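# Lift one staple stick out and set it down

## Task

Remove a single stick of staples from the staple box and leave it resting on the table with its legs pointing down, at a good distance from both the box's tray and its sleeve.

## Robot and tools

Robot: two arms, left_arm and right_arm, each with a parallel two-finger gripper and a wrist camera. Fixed cameras are cam_high and cam_low; the wrist cameras are cam_left_wrist and cam_right_wrist (all 504x504). Calibrated bases in the scene frame: left_arm at (+0.003, +0.290, 0) m, quat_wxyz (+1.000, 0, 0, -0.031); right_arm at (+0.027, -0.346, +0.013) m, quat_wxyz (+1.000, 0, 0, +0.007).

Frames: the scene frame sits at table-top height, halfway between the nominal bases, with +z up, +x reaching out over the table and left_arm on the +y side (image left/right does not follow arm names). Each arm reports its hand pose, velocities and targets in its own base frame. Offsets you send are measured along the axes of that arm's current Hand target. On the gripper, fingers extend along +z and spread along y; end_effector_position is the point between the pads, roughly 1 cm short of the fingertips. Printed poses may be off by a few cm.

The 14-number row: every motion argument uses one flat row for both arms, always 14 numbers in [-1, 1]: left dx, dy, dz, rx, ry, rz, opening, then right dx, dy, dz, rx, ry, rz, opening. The six pose numbers are an offset (not a pose) from the Hand target, scaled so 1.0 = 0.6 m or 180 degrees; rx, ry, rz form one rotation vector. Sending six zeros re-requests the current Hand target. The opening is absolute: +1 fully open (0.094 m), -1 closed. A 0 in the opening slot is a real command (half open), so repeat the present opening to leave a gripper alone.

execute_actions(actions, cameras): actions is a list of actions; each action is a list of up to 15 rows, one per 1/30 s step; a short action keeps its last row for the remaining steps. All rows in one action count from the Hand target at that action's start, not from the previous row, while each new action starts from the updated Hand target, so repeating an offset keeps moving. An empty actions list returns state plus all camera images. cameras: list of names, ["all"], or [] (an unknown name invalidates the call).

move(target, speed, blend, opening_speed, grip_force, blocking, cameras): target is one 14-number row or a list of up to 15 rows; every row is an offset from the same starting Hand targets. The grippers follow straight lines, all finishing together, lasting 0.5 s to 10 s. speed: m/s, 0.002 to 2.9, default 0.25 (rotation limit twice that in rad/s); one value or one per target. blend: corner rounding in metres, 0 = stop at each point. opening_speed: rate of the opening command per second on the -1..+1 scale, at least 0.2; use it to close gently. grip_force: newtons per finger pad, 10 to 50, stays set until changed; lower values close slowly. blocking=false returns after about 0.5 s while motion continues. Paths do not avoid obstacles or the other arm. The result adds a move: line: done, off_target, moving, held or fault, plus limits (paced = pose clipped, held = steps withheld). Arms not named in the ending are done (within 10 mm and 2 degrees).

wait(seconds): 0 to 10 s, arms keep their last command; returns early if a running move ends. stop(): brakes a running move. zoom_image(camera, region): region [x0, y0, x1, y1] in pixels of that camera's latest image, at most 504 by 504, top-left origin. finished_scene(scene): ends the current scene, given its integer number; irreversible, call nothing after it in that reply.

Reading results: Hand target is the last commanded pose after clipping; the gripper often rests a bit short of it (friction, weight), which is not evidence of contact; send the remaining distance as a new offset. Orientation commands are clipped to 40 degrees from the measured orientation each step. grip_measured uses the opening scale; empty it reads up to about 2.5 mm wide, on a hard part up to about 3 mm narrower. Squeeze rises about 1 N per 0.001 below first contact and jumps to the force limit near 20 N. To release, command an opening clearly above grip_measured. Joint torques are in joint order without the gripper, include gravity, and wrap at ±28 N m on joints 1 to 3. Joint velocities "within noise" means at rest. Joint ranges (rad): waist -2.618 to 3.054, shoulder 0 to 3.142, elbow 0 to 3.142 (straight at 2.901), wrist pitch and yaw -1.571 to 1.571, wrist roll -2.094 to 2.094.

Motor heat: holding loads, stretched arms or pushing at unreachable poses heat motors. MOTOR HOT appears at 75 °C; at 90 °C that arm folds and idles; at 100 °C it goes limp.

Avoid: dropping the stick or releasing it while moving; fast contact or pressing far past a contact point (a blocked arm keeps pushing until you command it back past its gripper); any contact between the two arms, including one gripper closing on the other's fingers; strain on wrist camera cables; paths passing near an arm's own base (go around it); knocking anything off the table. Loose objects may get small random pushes. The task must stay solved after the robot lets go.

Each tool is called after ">>>" by a JSON object that holds its "name" and its "arguments".

## Session

>>> {"name": "execute_actions", "arguments": {"actions": []}}

Scene clock: 0.00 s.
left_arm: end_effector_position=(+0.4165, +0.0039, +0.1217) grip_measured=+1.000 end_effector_quat_wxyz=(+0.607, -0.009, +0.794, +0.033) | right_arm: end_effector_position=(+0.4018, +0.0074, +0.1171) grip_measured=+1.000 end_effector_quat_wxyz=(+0.617, +0.020, +0.784, -0.073)
Joint positions: left_arm=[-0.035 1.553 0.428 0.859 -0.097 0.017 0.094] | right_arm=[0.136 1.565 0.359 0.967 0.271 -0.027 0.094]
Joint velocities: within noise
Joint torques (N m): no reading
Heat: left arm: 44 °C; right arm: 37 °C.
Hand target: left_arm +0.4183, +0.0039, +0.1274; +0.612, -0.009, +0.790, +0.033 | right_arm +0.4039, +0.0075, +0.1238; +0.624, +0.022, +0.778, -0.072
Tool commands: left_gripper/opening=+1.0 right_gripper/opening=+1.0

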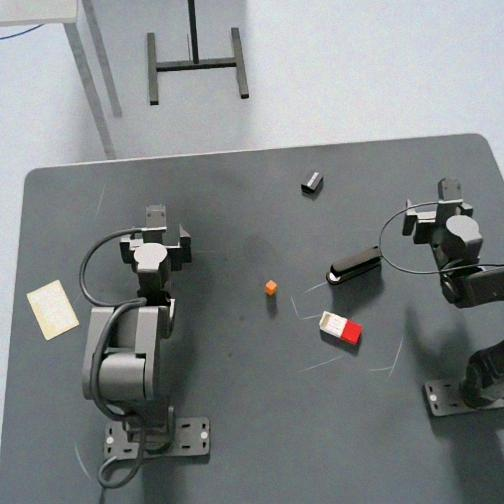

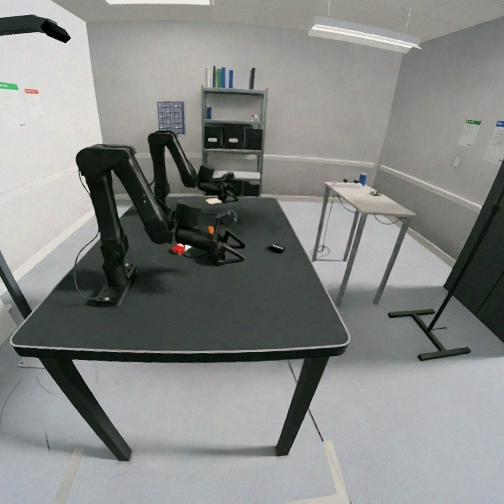

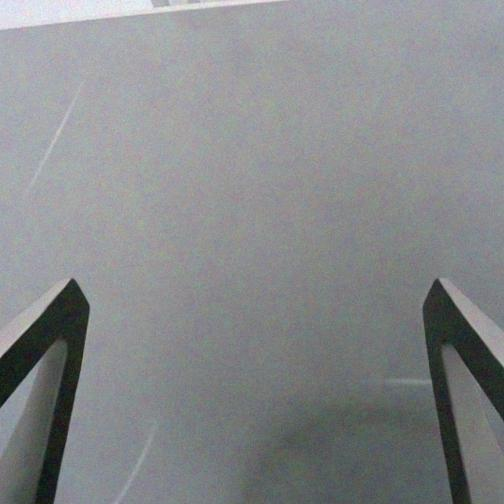

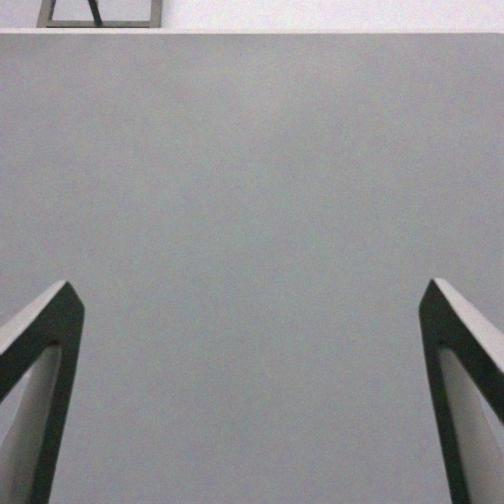

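>>> {"name": "zoom_image", "arguments": {"camera": "cam_high", "region": [290, 280, 390, 380]}}

>>> {"name": "zoom_image", "arguments": {"camera": "cam_high", "region": [252, 150, 402, 300]}}

Scaled by 5.040 from the camera's 504x504 image, which has a finer 720x720 frame.

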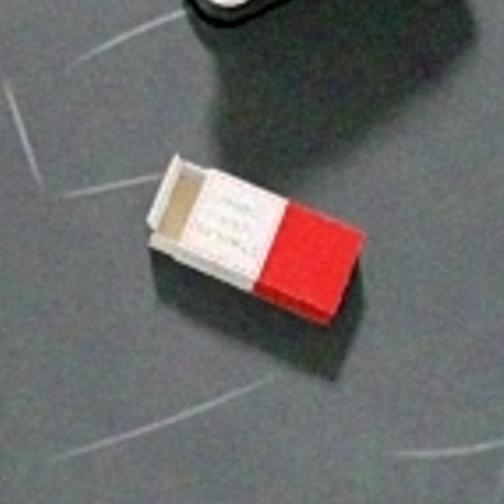

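Scaled by 3.360 from the camera's 504x504 image, which has a finer 720x720 frame.

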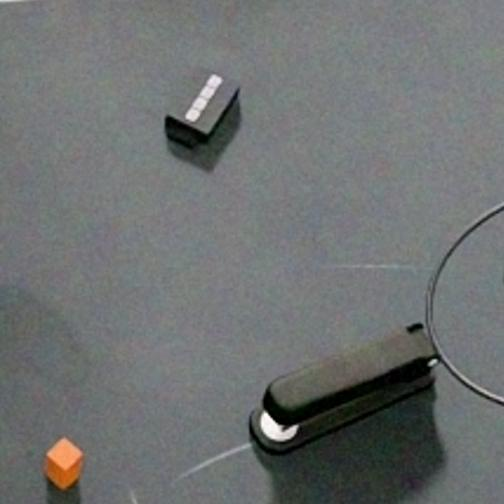

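>>> {"name": "move", "arguments": {"target": [0,0,0,0,0,0,1,-0.098,0.309,-0.431,-0.05,0.429,-0.015,1], "cameras": ["cam_right_wrist","cam_high"]}}

Scene clock: 8.00 s.
left_arm: end_effector_position=(+0.4165, +0.0039, +0.1217) grip_measured=+1.000 end_effector_quat_wxyz=(+0.607, -0.009, +0.794, +0.033) | right_arm: end_effector_position=(+0.1890, +0.2271, +0.2128) grip_measured=+1.000 end_effector_quat_wxyz=(+0.036, -0.006, +0.999, +0.037)
Joint positions: left_arm=[-0.035 1.553 0.428 0.859 -0.097 0.017 0.094] | right_arm=[0.878 1.61 1.691 -1.548 0.007 0.866 0.094]
Joint torques (N m): left_arm=[0.06 -6.75 6.13 2.01 -0.02 -0.02] | right_arm=[0.1 -5.91 6.56 0.25 -0.05 0.15]
Heat: left arm: 44 °C; right arm: 38 °C.
Hand target: left_arm +0.4183, +0.0039, +0.1274; +0.612, -0.009, +0.790, +0.033 | right_arm +0.1894, +0.2299, +0.2198; +0.001, -0.001, +1.000, +0.000
Off the commanded pose: left_arm 0.006 m, 1 deg | right_arm 0.008 m, 6 deg.
joint sent to its limit (right arm) — joint 4 (wrist pitch), lower limit. The joint targets are off in orientation, not in position.
move: off_target (right_arm)
Images, in order (width x height): cam_high 504x504, cam_right_wrist 504x504.

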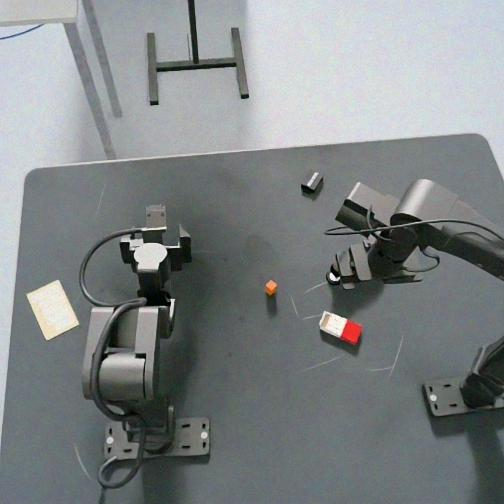

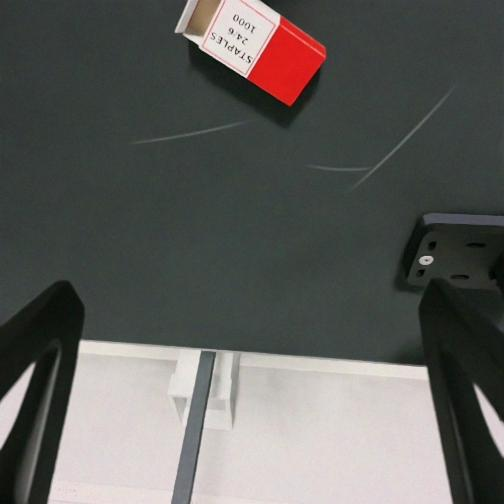

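>>> {"name": "move", "arguments": {"target": [0,0,0,0,0,0,1,0.058,-0.05,0.117,-0.116,-0.201,-0.319,1], "cameras": ["cam_right_wrist","cam_high"]}}

Scene clock: 14.37 s.
left_arm: end_effector_position=(+0.4165, +0.0039, +0.1217) grip_measured=+1.000 end_effector_quat_wxyz=(+0.607, -0.009, +0.794, +0.033) | right_arm: end_effector_position=(+0.1552, +0.1988, +0.1484) grip_measured=+1.000 end_effector_quat_wxyz=(+0.290, -0.467, +0.819, +0.165)
Joint positions: left_arm=[-0.035 1.553 0.428 0.859 -0.097 0.017 0.094] | right_arm=[0.798 0.852 0.717 -0.769 -0.148 -0.186 0.094]
Joint torques (N m): left_arm=[0.03 -6.74 6.16 2.01 -0.02 -0.03] | right_arm=[-0.58 -1.73 4.72 1.47 -0.2 -0.14]
Heat: left arm: 44 °C; right arm: 38 °C.
Hand target: left_arm +0.4183, +0.0039, +0.1274; +0.612, -0.009, +0.790, +0.033 | right_arm +0.1548, +0.2000, +0.1495; +0.297, -0.470, +0.813, +0.171
Off the commanded pose: left_arm 0.006 m, 1 deg | right_arm 0.002 m, 1 deg.
move: done
Images, in order (width x height): cam_high 504x504, cam_right_wrist 504x504.

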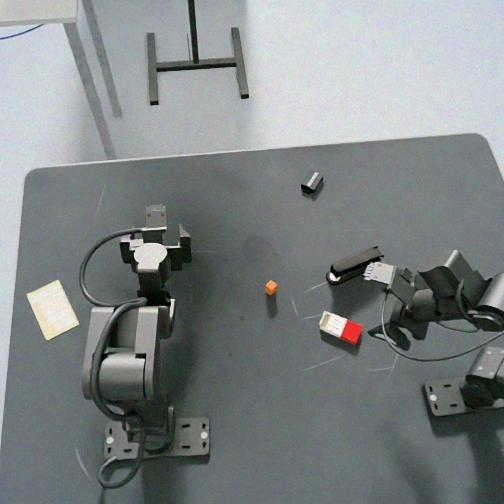

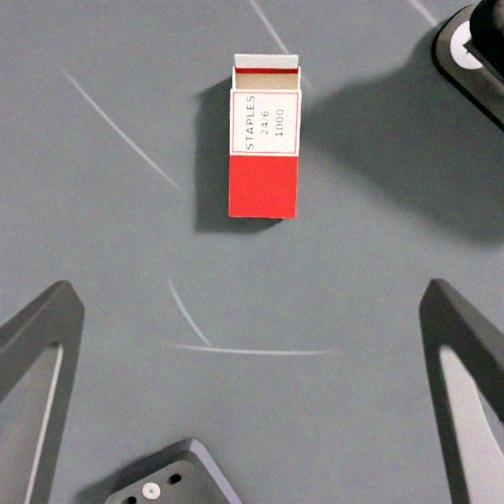

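>>> {"name": "move", "arguments": {"target": [0,0,0,0,0,0,1,0.0657,-0.012,0.13,0,0,0,0.2], "cameras": ["cam_right_wrist"]}}

Scene clock: 19.10 s.
left_arm: end_effector_position=(+0.4165, +0.0039, +0.1217) grip_measured=+1.000 end_effector_quat_wxyz=(+0.607, -0.009, +0.794, +0.033) | right_arm: end_effector_position=(+0.1723, +0.2126, +0.0667) grip_measured=+0.203 end_effector_quat_wxyz=(+0.297, -0.466, +0.817, +0.166)
Joint positions: left_arm=[-0.035 1.553 0.428 0.859 -0.097 0.017 0.094] | right_arm=[0.783 0.998 0.433 -0.325 -0.156 -0.199 0.057]
Joint torques (N m): left_arm=[0.03 -6.76 6.13 2.01 -0.02 -0.03] | right_arm=[-0.42 -1.17 4.63 1.53 -0.21 -0.1]
Heat: left arm: 44 °C; right arm: 38 °C.
Hand target: left_arm +0.4183, +0.0039, +0.1274; +0.612, -0.009, +0.790, +0.033 | right_arm +0.1712, +0.2136, +0.0644; +0.297, -0.470, +0.813, +0.171
Off the commanded pose: left_arm 0.006 m, 1 deg | right_arm 0.003 m, 1 deg.
move: done
Images, in order (width x height): cam_right_wrist 504x504.

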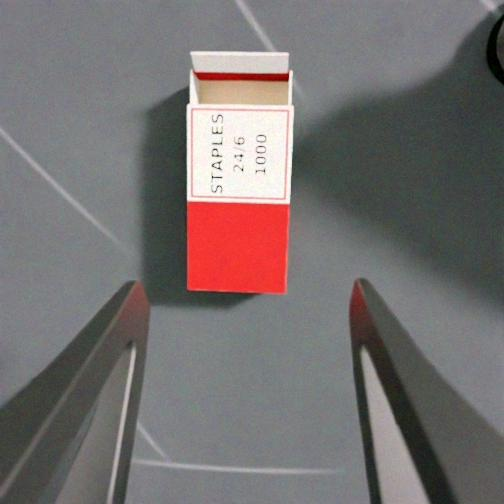

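>>> {"name": "move", "arguments": {"target": [0,0,0,0,0,0,1,0.0605,0.0067,0.08,0,0,0,0.2], "cameras": ["cam_right_wrist"], "speed": 0.12}}

Scene clock: 22.50 s.
left_arm: end_effector_position=(+0.4165, +0.0039, +0.1217) grip_measured=+1.000 end_effector_quat_wxyz=(+0.607, -0.009, +0.794, +0.033) | right_arm: end_effector_position=(+0.1710, +0.2185, +0.0069) grip_measured=+0.203 end_effector_quat_wxyz=(+0.298, -0.472, +0.812, +0.170)
Joint positions: left_arm=[-0.035 1.553 0.428 0.859 -0.097 0.017 0.094] | right_arm=[0.802 1.224 0.257 0.081 -0.156 -0.196 0.057]
Joint torques (N m): left_arm=[0.01 -6.75 6.16 2.01 -0.01 -0.03] | right_arm=[0.47 -1.77 3.75 1.53 -0.05 0.11]
Heat: left arm: 44 °C; right arm: 38 °C.
Hand target: left_arm +0.4183, +0.0039, +0.1274; +0.612, -0.009, +0.790, +0.033 | right_arm +0.1693, +0.2182, +0.0043; +0.297, -0.470, +0.813, +0.171
Off the commanded pose: left_arm 0.006 m, 1 deg | right_arm 0.003 m, 0 deg.
move: done
Images, in order (width x height): cam_right_wrist 504x504.

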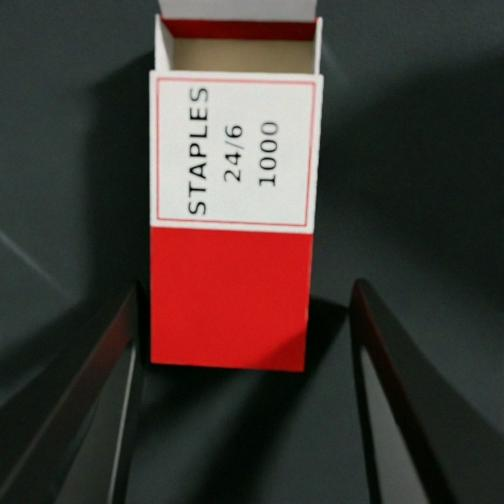

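>>> {"name": "move", "arguments": {"target": [[0,0,0,0,0,0,1,0,0.006,0,0,0,0,0.2],[0,0,0,0,0,0,1,0,0.006,0,0,0,0,-0.22]], "grip_force": 15, "opening_speed": 0.5, "cameras": ["cam_right_wrist"]}}

Scene clock: 26.77 s.
left_arm: end_effector_position=(+0.4165, +0.0039, +0.1217) grip_measured=+1.000 end_effector_quat_wxyz=(+0.607, -0.009, +0.794, +0.033) | right_arm: end_effector_position=(+0.1678, +0.2214, +0.0070) grip_measured=-0.173 end_effector_quat_wxyz=(+0.297, -0.473, +0.812, +0.171)
Joint positions: left_arm=[-0.035 1.553 0.428 0.859 -0.097 0.017 0.094] | right_arm=[0.824 1.224 0.257 0.083 -0.146 -0.179 0.039]
Joint torques (N m): left_arm=[0.05 -6.72 6.16 2.01 -0.01 -0.02] | right_arm=[0.46 -2.21 3.51 1.53 -0.02 0.11]
Heat: left arm: 44 °C; right arm: 38 °C.
Hand target: left_arm +0.4183, +0.0039, +0.1274; +0.612, -0.009, +0.790, +0.033 | right_arm +0.1662, +0.2201, +0.0043; +0.297, -0.470, +0.813, +0.171
Off the commanded pose: left_arm 0.006 m, 1 deg | right_arm 0.003 m, 0 deg.
grip_force (N): 15, 15
move: done
Images, in order (width x height): cam_right_wrist 504x504.

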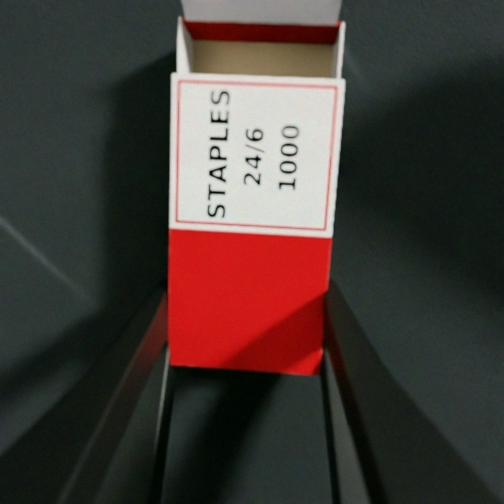

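>>> {"name": "move", "arguments": {"target": [[0.114,-0.4175,-0.33,0.432,0.145,0.26,0.2,0.0006,-0.034,-0.0135,-0.107,0,-0.128,-0.22],[0.114,-0.4175,-0.33,0.432,0.145,0.26,0.2,0.007,-0.034,-0.0058,-0.107,0,-0.128,-0.22]], "cameras": ["cam_right_wrist","cam_left_wrist","cam_high"]}}

Scene clock: 33.67 s.
left_arm: end_effector_position=(+0.2232, -0.2506, +0.0943) grip_measured=+0.202 end_effector_quat_wxyz=(+0.248, +0.640, +0.692, -0.222) | right_arm: end_effector_position=(+0.1784, +0.2030, +0.0029) grip_measured=-0.177 end_effector_quat_wxyz=(-0.239, +0.664, -0.668, -0.237)
Joint positions: left_arm=[-0.579 1.433 0.859 -0.531 0.514 0.79 0.056] | right_arm=[0.458 1.458 0.464 -0.224 -0.602 -0.997 0.039]
Joint torques (N m): left_arm=[-0.25 -4.6 8.91 0.99 0.45 0.06] | right_arm=[-0.49 -2.69 4.88 0.77 -0.41 -0.1]
Heat: left arm: 45 °C; right arm: 38 °C.
Hand target: left_arm +0.2235, -0.2568, +0.0999; +0.249, +0.644, +0.684, -0.234 | right_arm +0.1812, +0.2052, +0.0044; -0.243, +0.665, -0.664, -0.241
Off the commanded pose: left_arm 0.009 m, 2 deg | right_arm 0.004 m, 1 deg.
grip_force (N): 15, 15
move: done
Images, in order (width x height): cam_high 504x504, cam_left_wrist 504x504, cam_right_wrist 504x504.

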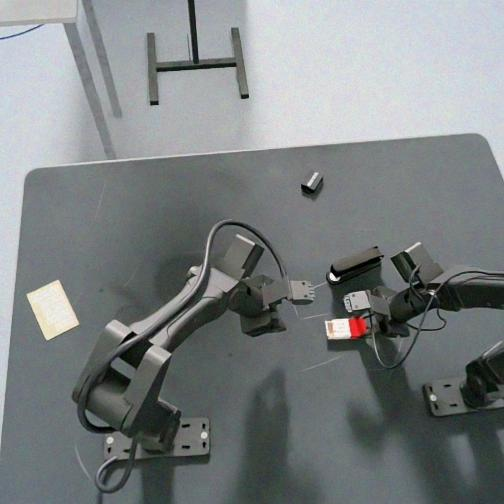

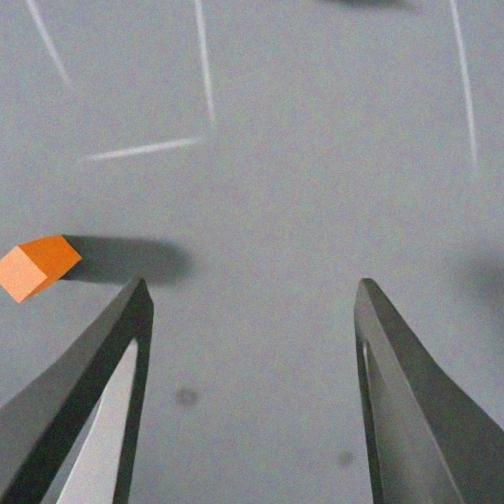

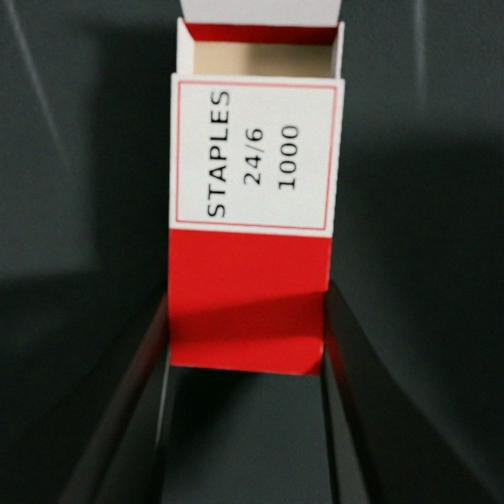

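>>> {"name": "move", "arguments": {"target": [-0.034,0,0.102,0,0,0,0.2,0,0,0,0,0,0,-0.22], "cameras": ["cam_left_wrist"]}}

Scene clock: 35.47 s.
left_arm: end_effector_position=(+0.2208, -0.3044, +0.0633) grip_measured=+0.202 end_effector_quat_wxyz=(+0.241, +0.645, +0.686, -0.233) | right_arm: end_effector_position=(+0.1784, +0.2030, +0.0029) grip_measured=-0.177 end_effector_quat_wxyz=(-0.239, +0.664, -0.668, -0.237)
Joint positions: left_arm=[-0.728 1.609 0.88 -0.323 0.469 0.655 0.056] | right_arm=[0.458 1.458 0.464 -0.223 -0.602 -0.997 0.039]
Joint torques (N m): left_arm=[-0.34 -5.64 8.4 1.37 0.17 -0.08] | right_arm=[-0.5 -2.76 4.88 0.8 -0.39 -0.1]
Heat: left arm: 45 °C; right arm: 38 °C.
Hand target: left_arm +0.2270, -0.3118, +0.0663; +0.249, +0.644, +0.684, -0.234 | right_arm +0.1812, +0.2052, +0.0043; -0.243, +0.665, -0.664, -0.241
Off the commanded pose: left_arm 0.010 m, 1 deg | right_arm 0.004 m, 1 deg.
grip_force (N): 15, 15
move: done
Images, in order (width x height): cam_left_wrist 504x504.

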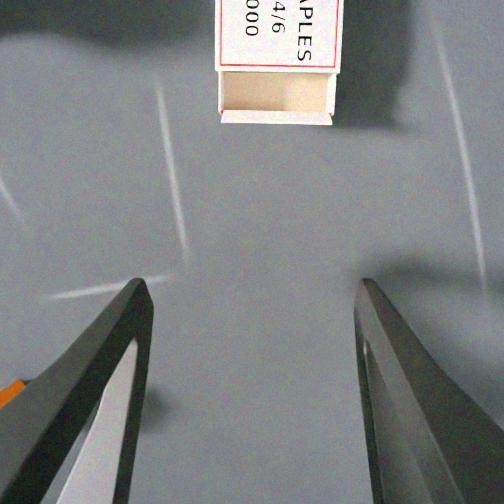

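>>> {"name": "move", "arguments": {"target": [0.0067,-0.015,0.06,0,-0.167,0,0.2,0,0,0,0,0,0,-0.22], "cameras": ["cam_left_wrist","cam_high","cam_low","cam_right_wrist"]}}

>>> {"name": "zoom_image", "arguments": {"camera": "cam_high", "region": [240, 220, 420, 400]}}

>>> {"name": "zoom_image", "arguments": {"camera": "cam_low", "region": [150, 170, 270, 290]}}

Scene clock: 41.20 s.
left_arm: end_effector_position=(+0.2241, -0.3339, +0.0416) grip_measured=+0.202 end_effector_quat_wxyz=(+0.426, +0.561, +0.596, -0.385) | right_arm: end_effector_position=(+0.1784, +0.2030, +0.0029) grip_measured=-0.177 end_effector_quat_wxyz=(-0.239, +0.664, -0.668, -0.237)
Joint positions: left_arm=[-0.668 1.904 0.496 0.919 0.759 0.372 0.056] | right_arm=[0.458 1.458 0.464 -0.223 -0.602 -0.997 0.039]
Joint torques (N m): left_arm=[0.2 -6.01 3.12 1.88 0.35 -0.05] | right_arm=[-0.49 -2.76 4.88 0.8 -0.38 -0.1]
Heat: left arm: 45 °C; right arm: 38 °C.
Hand target: left_arm +0.2191, -0.3323, +0.0360; +0.418, +0.562, +0.596, -0.393 | right_arm +0.1812, +0.2052, +0.0043; -0.243, +0.665, -0.664, -0.241
Off the commanded pose: left_arm 0.007 m, 1 deg | right_arm 0.004 m, 1 deg.
grip_force (N): 15, 15
move: done

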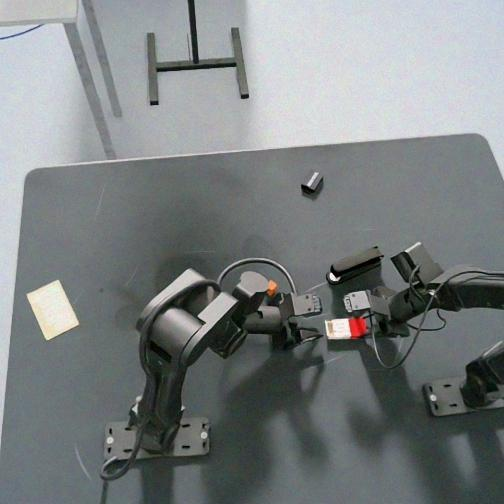

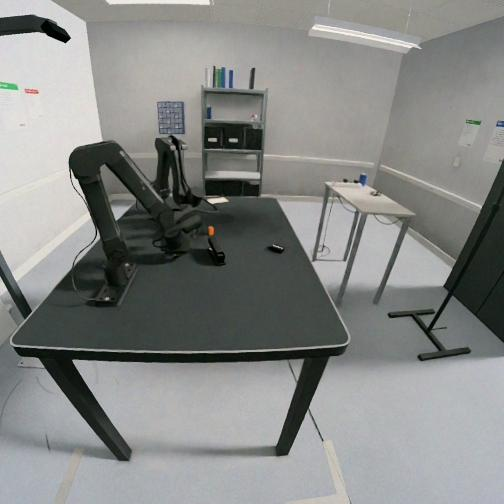

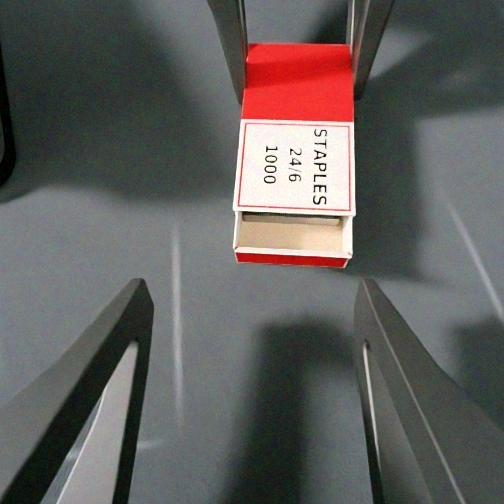

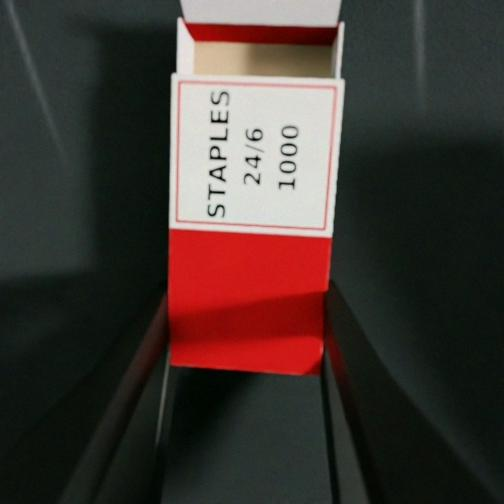

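Scaled by 2.800 from the camera's 504x504 image, which has a finer 720x720 frame.

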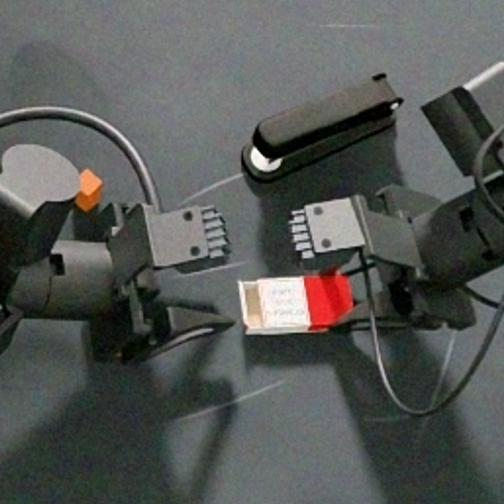

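Scaled by 4.200 from the camera's 504x504 image, which has a finer 720x720 frame.

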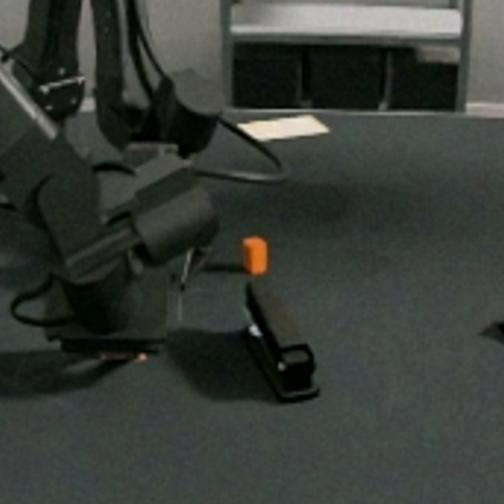

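>>> {"name": "move", "arguments": {"target": [[0.043,-0.025,0.0157,0,0,0,0.2,0,0,0,0,0,0,-0.22],[0.0293,-0.025,0.0533,0,0,0,0.2,0,0,0,0,0,0,-0.22]], "speed": 0.12, "cameras": ["cam_left_wrist","cam_high","cam_right_wrist"]}}

Scene clock: 44.60 s.
left_arm: end_effector_position=(+0.2046, -0.3586, +0.0249) grip_measured=+0.201 end_effector_quat_wxyz=(+0.436, +0.566, +0.574, -0.400) | right_arm: end_effector_position=(+0.1784, +0.2030, +0.0029) grip_measured=-0.178 end_effector_quat_wxyz=(-0.240, +0.664, -0.667, -0.237)
Joint positions: left_arm=[-0.765 2.062 0.497 1.158 0.712 0.31 0.056] | right_arm=[0.458 1.458 0.464 -0.223 -0.603 -0.997 0.039]
Joint torques (N m): left_arm=[-0.31 -5.67 3.75 1.53 -0.05 -0.08] | right_arm=[-0.49 -2.76 4.86 0.8 -0.38 -0.1]
Heat: left arm: 45 °C; right arm: 37 °C.
Hand target: left_arm +0.2056, -0.3572, +0.0086; +0.418, +0.562, +0.596, -0.393 | right_arm +0.1812, +0.2052, +0.0043; -0.243, +0.665, -0.664, -0.241
Off the commanded pose: left_arm 0.016 m, 3 deg | right_arm 0.004 m, 1 deg.
grip_force (N): 15, 15
move: off_target (left_arm)
Images, in order (width x height): cam_high 504x504, cam_left_wrist 504x504, cam_right_wrist 504x504.

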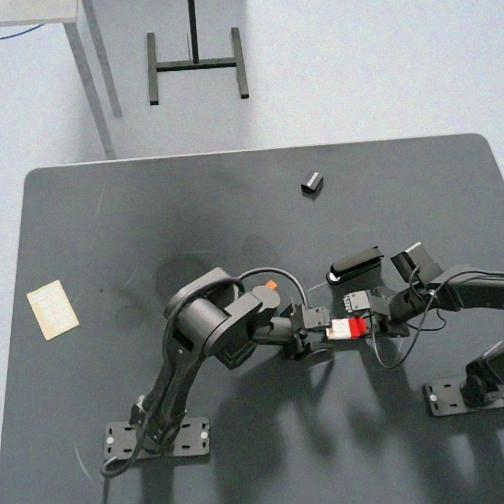

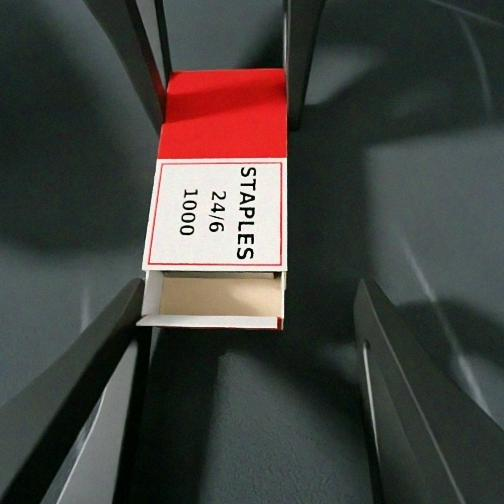

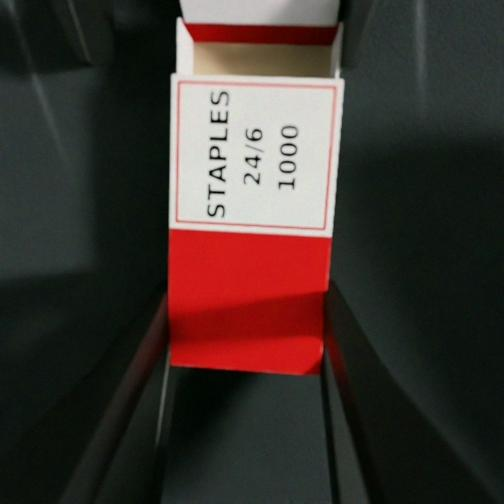

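>>> {"name": "move", "arguments": {"target": [[-0.03,0,-0.011,0,0,0,0.2,0,0,0,0,0,0,-0.22],[-0.03,0.018,-0.011,0,0,0,0.2,0,0,0,0,0,0,-0.22],[0,0.018,0,0,0,0,0.2,0,0,0,0,0,0,-0.22]], "speed": 0.1, "cameras": ["cam_left_wrist"]}}

Scene clock: 47.27 s.
left_arm: end_effector_position=(+0.2184, -0.3595, +0.0247) grip_measured=+0.201 end_effector_quat_wxyz=(+0.439, +0.561, +0.582, -0.393) | right_arm: end_effector_position=(+0.1784, +0.2030, +0.0029) grip_measured=-0.178 end_effector_quat_wxyz=(-0.240, +0.664, -0.667, -0.237)
Joint positions: left_arm=[-0.744 2.066 0.533 1.118 0.709 0.315 0.056] | right_arm=[0.458 1.458 0.464 -0.223 -0.603 -0.997 0.039]
Joint torques (N m): left_arm=[0.35 -5.55 3.71 1.51 0.16 0.03] | right_arm=[-0.51 -2.76 4.86 0.8 -0.38 -0.1]
Heat: left arm: 45 °C; right arm: 37 °C.
Hand target: left_arm +0.2165, -0.3565, +0.0085; +0.418, +0.562, +0.596, -0.393 | right_arm +0.1812, +0.2052, +0.0043; -0.243, +0.665, -0.664, -0.241
Off the commanded pose: left_arm 0.016 m, 3 deg | right_arm 0.004 m, 1 deg.
grip_force (N): 15, 15
move: off_target (left_arm)
Images, in order (width x height): cam_left_wrist 504x504.

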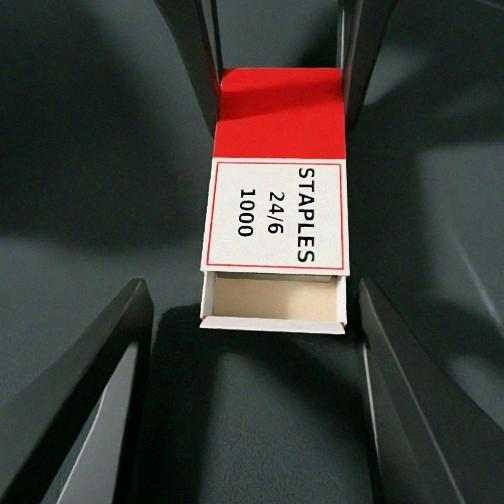

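>>> {"name": "move", "arguments": {"target": [[-0.02,-0.01,-0.013,0,0.045,0,0.2,0,0,0,0,0,0,-0.22],[-0.005,-0.01,-0.0055,0,0.045,0,0.2,0,0,0,0,0,0,-0.22]], "speed": 0.1, "cameras": ["cam_left_wrist","cam_right_wrist"]}}

Scene clock: 49.80 s.
left_arm: end_effector_position=(+0.2110, -0.3551, +0.0239) grip_measured=+0.201 end_effector_quat_wxyz=(+0.387, +0.586, +0.615, -0.359) | right_arm: end_effector_position=(+0.1784, +0.2030, +0.0029) grip_measured=-0.178 end_effector_quat_wxyz=(-0.240, +0.664, -0.667, -0.237)
Joint positions: left_arm=[-0.771 1.906 0.563 0.755 0.647 0.397 0.056] | right_arm=[0.458 1.458 0.464 -0.223 -0.603 -0.997 0.039]
Joint torques (N m): left_arm=[-0.54 -5.85 5 1.54 0.07 0.05] | right_arm=[-0.5 -2.76 4.89 0.8 -0.39 -0.1]
Heat: left arm: 44 °C; right arm: 37 °C.
Hand target: left_arm +0.2103, -0.3549, +0.0125; +0.375, +0.588, +0.624, -0.352 | right_arm +0.1812, +0.2052, +0.0043; -0.243, +0.665, -0.664, -0.241
Off the commanded pose: left_arm 0.011 m, 2 deg | right_arm 0.004 m, 1 deg.
grip_force (N): 15, 15
move: off_target (left_arm)
Images, in order (width x height): cam_left_wrist 504x504, cam_right_wrist 504x504.

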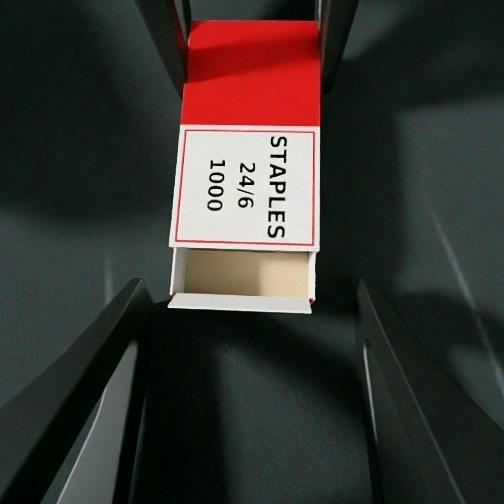

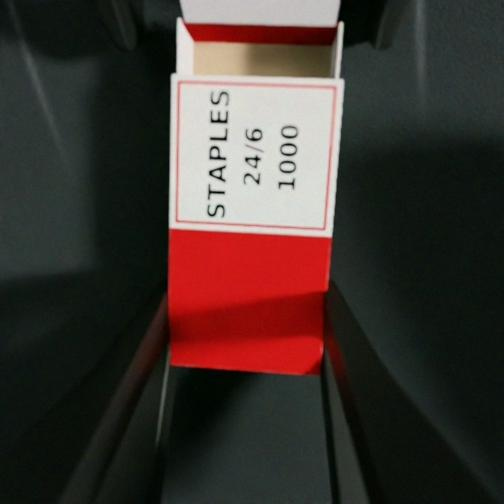

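>>> {"name": "move", "arguments": {"target": [[-0.0157,0.004,0.001,0,0,0,0.2,0,0,0,0,0,0,-0.22],[-0.0157,0.004,0.001,0,0,0,-0.27,0,0,0,0,0,0,-0.24]], "speed": 0.1, "opening_speed": 0.5, "cameras": ["cam_left_wrist","cam_right_wrist"]}}

Scene clock: 53.70 s.
left_arm: end_effector_position=(+0.2139, -0.3586, +0.0241) grip_measured=-0.227 end_effector_quat_wxyz=(+0.385, +0.586, +0.619, -0.354) | right_arm: end_effector_position=(+0.1787, +0.2032, +0.0030) grip_measured=-0.178 end_effector_quat_wxyz=(-0.240, +0.664, -0.667, -0.237)
Joint positions: left_arm=[-0.777 1.906 0.585 0.724 0.633 0.397 0.036] | right_arm=[0.458 1.458 0.464 -0.222 -0.603 -0.997 0.039]
Joint torques (N m): left_arm=[-0.47 -7.98 5.49 1.39 0.11 -0.01] | right_arm=[-0.49 -2.76 4.89 0.79 -0.38 -0.1]
Heat: left arm: 44 °C; right arm: 37 °C.
Hand target: left_arm +0.2131, -0.3596, +0.0206; +0.375, +0.588, +0.624, -0.352 | right_arm +0.1812, +0.2052, +0.0043; -0.243, +0.665, -0.664, -0.241
Off the commanded pose: left_arm 0.004 m, 1 deg | right_arm 0.004 m, 1 deg.
grip_force (N): 15, 15
move: done
Images, in order (width x height): cam_left_wrist 504x504, cam_right_wrist 504x504.

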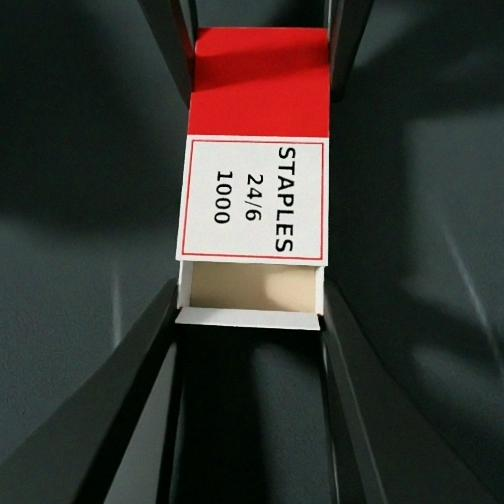

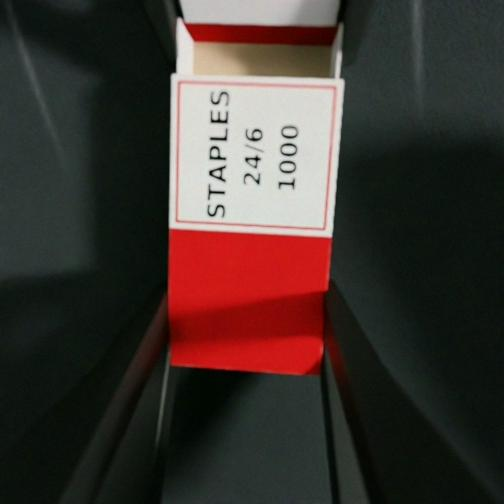

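>>> {"name": "move", "arguments": {"target": [0.0587,0,-0.11,0,0,0,-0.27,0,0,0,0,0,0,-0.24], "speed": 0.06, "cameras": ["cam_left_wrist","cam_right_wrist"]}}

Scene clock: 56.23 s.
left_arm: end_effector_position=(+0.2153, -0.2894, +0.0217) grip_measured=-0.227 end_effector_quat_wxyz=(+0.388, +0.587, +0.620, -0.347) | right_arm: end_effector_position=(+0.1798, +0.2042, +0.0031) grip_measured=-0.181 end_effector_quat_wxyz=(-0.243, +0.665, -0.666, -0.237)
Joint positions: left_arm=[-0.575 1.785 0.426 0.659 0.78 0.565 0.036] | right_arm=[0.458 1.462 0.464 -0.212 -0.605 -0.997 0.038]
Joint torques (N m): left_arm=[0.51 -8.88 3.18 1.13 0.36 0.02] | right_arm=[-0.5 -3.14 4.88 0.69 -0.36 -0.1]
Heat: left arm: 44 °C; right arm: 37 °C.
Hand target: left_arm +0.2085, -0.2850, +0.0205; +0.375, +0.588, +0.624, -0.353 | right_arm +0.1812, +0.2052, +0.0043; -0.243, +0.665, -0.664, -0.241
Off the commanded pose: left_arm 0.008 m, 2 deg | right_arm 0.002 m, 1 deg.
grip_force (N): 15, 15
move: done
Images, in order (width x height): cam_left_wrist 504x504, cam_right_wrist 504x504.

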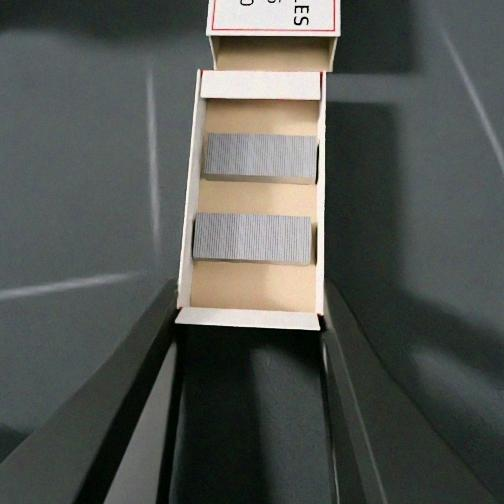

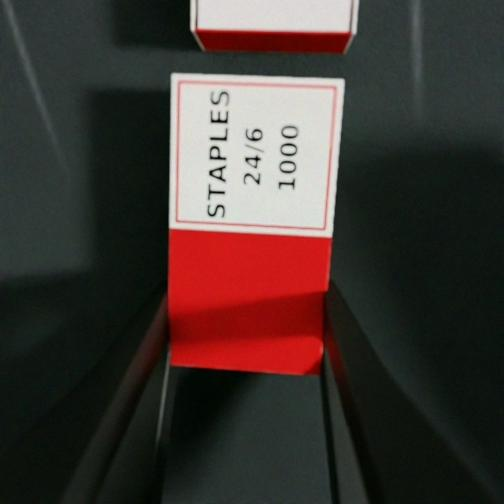

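>>> {"name": "move", "arguments": {"target": [[0,0,0,0,0,0,0.1,0,0,0,0,0,0,0.1],[0,0,0,0,0,0,0.1,0,0,0,0,0,0,0.1],[-0.094,0,-0.107,0,0,0,0.1,0.023,0,-0.128,0,0,0,0.1],[-0.138,0.011,-0.023,-0.350,0.161,-0.369,-0.3,0.023,0,-0.128,0,0,0,0.1]], "grip_force": 30, "opening_speed": 1, "blend": [0,0,0.02,0], "cameras": ["cam_left_wrist","cam_high"]}}

Scene clock: 67.17 s.
left_arm: end_effector_position=(+0.2124, -0.3102, +0.0990) grip_measured=-0.298 end_effector_quat_wxyz=(+0.205, -0.027, +0.978, -0.003) | right_arm: end_effector_position=(+0.1758, +0.1413, +0.0451) grip_measured=+0.097 end_effector_quat_wxyz=(-0.229, +0.664, -0.672, -0.235)
Joint positions: left_arm=[-1.151 1.803 1.395 -0.991 -0.378 -1.173 0.033] | right_arm=[0.16 1.291 0.573 -0.734 -0.659 -1.359 0.052]
Joint torques (N m): left_arm=[-0.4 -7.42 8.55 0.46 -0.44 -0.16] | right_arm=[-0.55 -2.74 6.32 0.24 -0.57 -0.12]
Heat: left arm: 45 °C; right arm: 38 °C.
Hand target: left_arm +0.2166, -0.3113, +0.1000; +0.216, -0.031, +0.976, +0.007 | right_arm +0.1811, +0.1452, +0.0543; -0.242, +0.665, -0.664, -0.241
Off the commanded pose: left_arm 0.005 m, 2 deg | right_arm 0.011 m, 2 deg.
grip_force (N): 30, 30
move: off_target (right_arm)
Images, in order (width x height): cam_high 504x504, cam_left_wrist 504x504.

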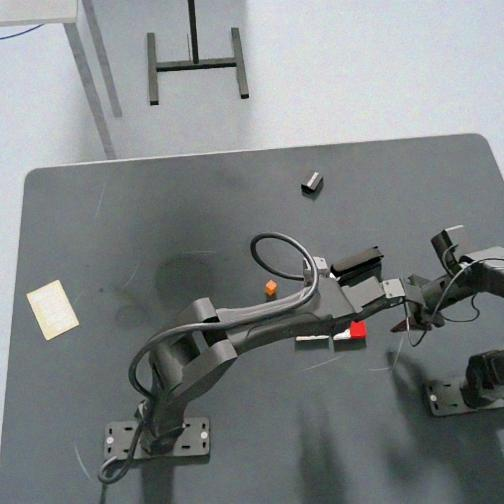

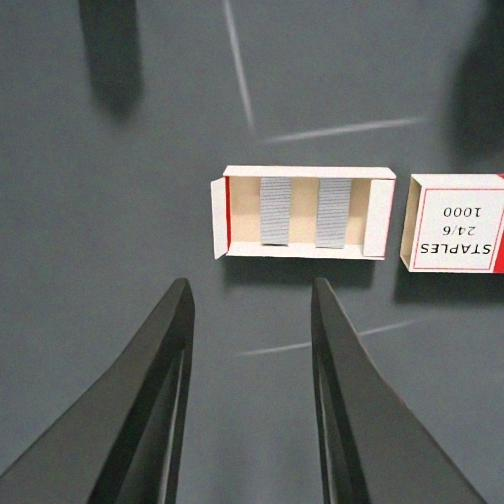

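>>> {"name": "move", "arguments": {"target": [0.0517,-0.017,0.0752,0,0,0,-0.57,0,0,0,0,0,0,0.1], "cameras": ["cam_left_wrist"]}}

Scene clock: 69.97 s.
left_arm: end_effector_position=(+0.2042, -0.3236, +0.0497) grip_measured=-0.569 end_effector_quat_wxyz=(+0.204, -0.026, +0.979, -0.001) | right_arm: end_effector_position=(+0.1758, +0.1413, +0.0451) grip_measured=+0.097 end_effector_quat_wxyz=(-0.229, +0.664, -0.672, -0.235)
Joint positions: left_arm=[-1.187 1.89 1.308 -0.836 -0.382 -1.211 0.02] | right_arm=[0.16 1.291 0.573 -0.734 -0.659 -1.359 0.052]
Joint torques (N m): left_arm=[-0.18 -8.54 5.82 0.69 -0.46 -0.16] | right_arm=[-0.55 -2.74 6.31 0.25 -0.55 -0.13]
Heat: left arm: 45 °C; right arm: 38 °C.
Hand target: left_arm +0.2082, -0.3220, +0.0461; +0.216, -0.031, +0.976, +0.008 | right_arm +0.1811, +0.1452, +0.0543; -0.242, +0.665, -0.664, -0.241
Off the commanded pose: left_arm 0.006 m, 2 deg | right_arm 0.011 m, 2 deg.
grip_force (N): 30, 30
move: off_target (right_arm)
Images, in order (width x height): cam_left_wrist 504x504.

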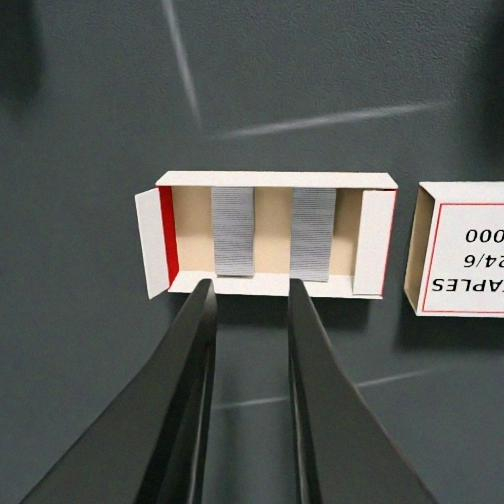

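>>> {"name": "move", "arguments": {"target": [0.0005,0.009,0.0195,0,0,0,-0.57,0,0,0,0,0,0,0.1], "cameras": ["cam_left_wrist"], "speed": 0.1}}

Scene clock: 73.10 s.
left_arm: end_effector_position=(+0.2076, -0.3209, +0.0410) grip_measured=-0.569 end_effector_quat_wxyz=(+0.206, -0.031, +0.978, -0.005) | right_arm: end_effector_position=(+0.1758, +0.1413, +0.0451) grip_measured=+0.097 end_effector_quat_wxyz=(-0.229, +0.664, -0.672, -0.235)
Joint positions: left_arm=[-1.176 1.89 1.269 -0.783 -0.382 -1.207 0.02] | right_arm=[0.16 1.291 0.573 -0.734 -0.659 -1.359 0.052]
Joint torques (N m): left_arm=[0.39 -8.4 5.27 0.7 -0.43 0.02] | right_arm=[-0.55 -2.76 6.28 0.23 -0.57 -0.12]
Heat: left arm: 45 °C; right arm: 38 °C.
Hand target: left_arm +0.2126, -0.3164, +0.0354; +0.216, -0.031, +0.976, +0.007 | right_arm +0.1811, +0.1452, +0.0543; -0.242, +0.665, -0.664, -0.241
Off the commanded pose: left_arm 0.009 m, 2 deg | right_arm 0.011 m, 2 deg.
grip_force (N): 30, 30
move: off_target (right_arm)
Images, in order (width x height): cam_left_wrist 504x504.

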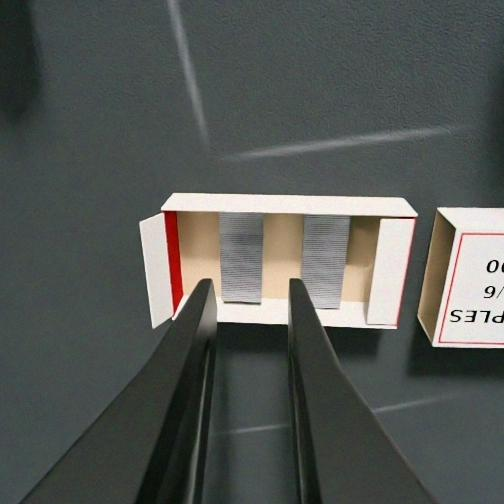

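>>> {"name": "move", "arguments": {"target": [0.0005,0,0.0245,0,0,0,-0.57,0,0,0,0,0,0,0.1], "cameras": ["cam_left_wrist"], "speed": 0.06}}

Scene clock: 74.80 s.
left_arm: end_effector_position=(+0.2140, -0.3209, +0.0294) grip_measured=-0.569 end_effector_quat_wxyz=(+0.208, -0.031, +0.978, -0.007) | right_arm: end_effector_position=(+0.1758, +0.1413, +0.0451) grip_measured=+0.097 end_effector_quat_wxyz=(-0.229, +0.664, -0.672, -0.235)
Joint positions: left_arm=[-1.161 1.911 1.246 -0.728 -0.382 -1.19 0.02] | right_arm=[0.16 1.291 0.573 -0.734 -0.659 -1.359 0.052]
Joint torques (N m): left_arm=[0.43 -8.06 5.29 0.71 -0.41 0.02] | right_arm=[-0.58 -2.78 6.32 0.24 -0.56 -0.13]
Heat: left arm: 44 °C; right arm: 39 °C.
Hand target: left_arm +0.2185, -0.3160, +0.0220; +0.216, -0.031, +0.976, +0.007 | right_arm +0.1811, +0.1452, +0.0543; -0.242, +0.665, -0.664, -0.241
Off the commanded pose: left_arm 0.010 m, 2 deg | right_arm 0.011 m, 2 deg.
grip_force (N): 30, 30
move: off_target (right_arm)
Images, in order (width x height): cam_left_wrist 504x504.

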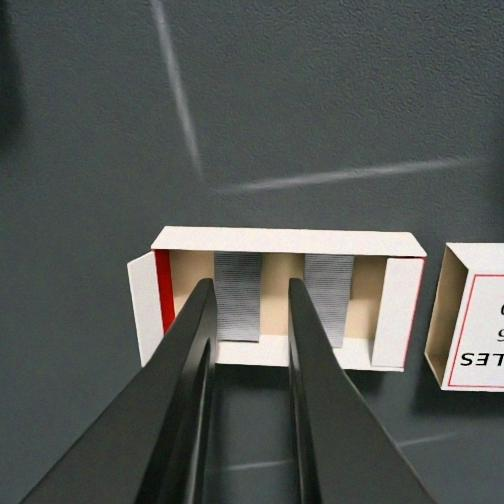

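>>> {"name": "move", "arguments": {"target": [0,0.0075,0,0,0,0,-0.57,0,0,0,0,0,0,0.1], "cameras": ["cam_left_wrist"], "speed": 0.1}}

Scene clock: 76.00 s.
left_arm: end_effector_position=(+0.2132, -0.3158, +0.0245) grip_measured=-0.569 end_effector_quat_wxyz=(+0.206, -0.029, +0.978, -0.001) | right_arm: end_effector_position=(+0.1758, +0.1413, +0.0451) grip_measured=+0.097 end_effector_quat_wxyz=(-0.229, +0.664, -0.672, -0.235)
Joint positions: left_arm=[-1.157 1.911 1.226 -0.72 -0.382 -1.185 0.02] | right_arm=[0.16 1.291 0.573 -0.734 -0.659 -1.359 0.052]
Joint torques (N m): left_arm=[0.51 -9.29 5.15 0.68 -0.4 0.02] | right_arm=[-0.55 -2.71 6.31 0.24 -0.56 -0.12]
Heat: left arm: 44 °C; right arm: 39 °C.
Hand target: left_arm +0.2182, -0.3115, +0.0220; +0.216, -0.031, +0.976, +0.007 | right_arm +0.1811, +0.1452, +0.0543; -0.242, +0.665, -0.664, -0.241
Off the commanded pose: left_arm 0.007 m, 2 deg | right_arm 0.011 m, 2 deg.
grip_force (N): 30, 30
move: off_target (right_arm)
Images, in order (width x height): cam_left_wrist 504x504.

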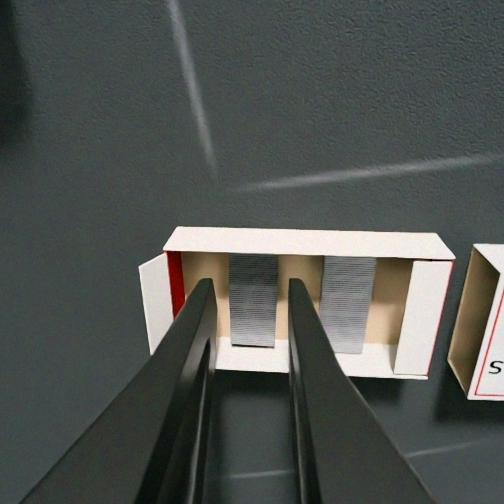

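>>> {"name": "move", "arguments": {"target": [[0.0035,0,0.0075,0,0,0,-0.57,0,0,0,0,0,0,0.1],[0.0035,0,0.0075,0,0,0,-0.82,0,0,0,0,0,0,0.1]], "cameras": ["cam_left_wrist"], "speed": 0.1, "grip_force": 20, "opening_speed": 0.4}}

Scene clock: 78.50 s.
left_arm: end_effector_position=(+0.2135, -0.3166, +0.0225) grip_measured=-0.728 end_effector_quat_wxyz=(+0.207, -0.030, +0.978, -0.005) | right_arm: end_effector_position=(+0.1758, +0.1413, +0.0451) grip_measured=+0.097 end_effector_quat_wxyz=(-0.229, +0.664, -0.672, -0.235)
Joint positions: left_arm=[-1.157 1.911 1.216 -0.701 -0.382 -1.185 0.013] | right_arm=[0.16 1.291 0.573 -0.734 -0.659 -1.359 0.052]
Joint torques (N m): left_arm=[0.51 -8.51 5.12 0.7 -0.4 0.01] | right_arm=[-0.54 -2.77 6.32 0.23 -0.56 -0.12]
Heat: left arm: 44 °C; right arm: 39 °C.
Hand target: left_arm +0.2182, -0.3114, +0.0170; +0.216, -0.031, +0.976, +0.007 | right_arm +0.1811, +0.1452, +0.0543; -0.242, +0.665, -0.664, -0.241
Off the commanded pose: left_arm 0.009 m, 2 deg | right_arm 0.011 m, 2 deg.
grip_force (N): 20, 20
move: off_target (right_arm)
Images, in order (width x height): cam_left_wrist 504x504.

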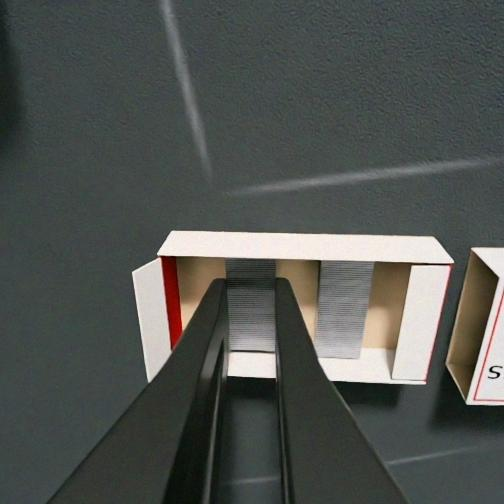

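>>> {"name": "move", "arguments": {"target": [[-0.035,0,-0.0755,0,0,0,-0.82,0,0,0,0,0,0,0.1],[0.0103,0.233,-0.0967,0,0,0,-0.82,0,0,0,0,0,0,0.1],[0.0383,0.233,-0.0367,0,0,0,-0.82,0,0,0,0,0,0,0.1]], "cameras": ["cam_left_wrist"], "blend": [0.015,0.015,0], "speed": 0.15}}

Scene clock: 81.60 s.
left_arm: end_effector_position=(+0.1771, -0.1761, +0.0303) grip_measured=-0.728 end_effector_quat_wxyz=(+0.214, -0.030, +0.976, +0.001) | right_arm: end_effector_position=(+0.1758, +0.1413, +0.0451) grip_measured=+0.097 end_effector_quat_wxyz=(-0.229, +0.664, -0.672, -0.235)
Joint positions: left_arm=[-1.059 1.367 0.657 -0.653 -0.381 -1.08 0.013] | right_arm=[0.16 1.291 0.573 -0.734 -0.659 -1.359 0.052]
Joint torques (N m): left_arm=[0.54 -3.4 5.37 0.79 -0.24 0.01] | right_arm=[-0.59 -2.78 6.32 0.24 -0.56 -0.13]
Heat: left arm: 44 °C; right arm: 39 °C.
Hand target: left_arm +0.1792, -0.1738, +0.0273; +0.216, -0.031, +0.976, +0.008 | right_arm +0.1811, +0.1452, +0.0543; -0.242, +0.665, -0.664, -0.241
Off the commanded pose: left_arm 0.004 m, 1 deg | right_arm 0.011 m, 2 deg.
grip_force (N): 20, 20
move: off_target (right_arm)
Images, in order (width x height): cam_left_wrist 504x504.

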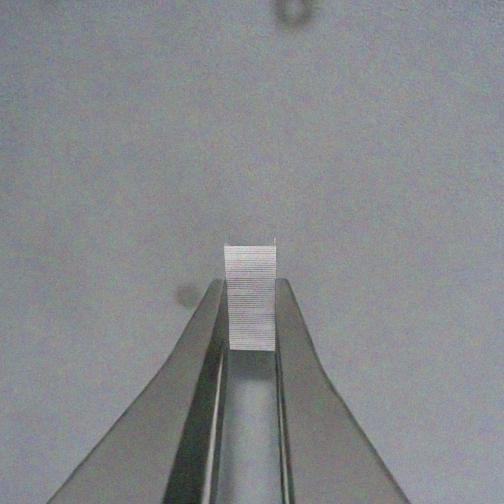

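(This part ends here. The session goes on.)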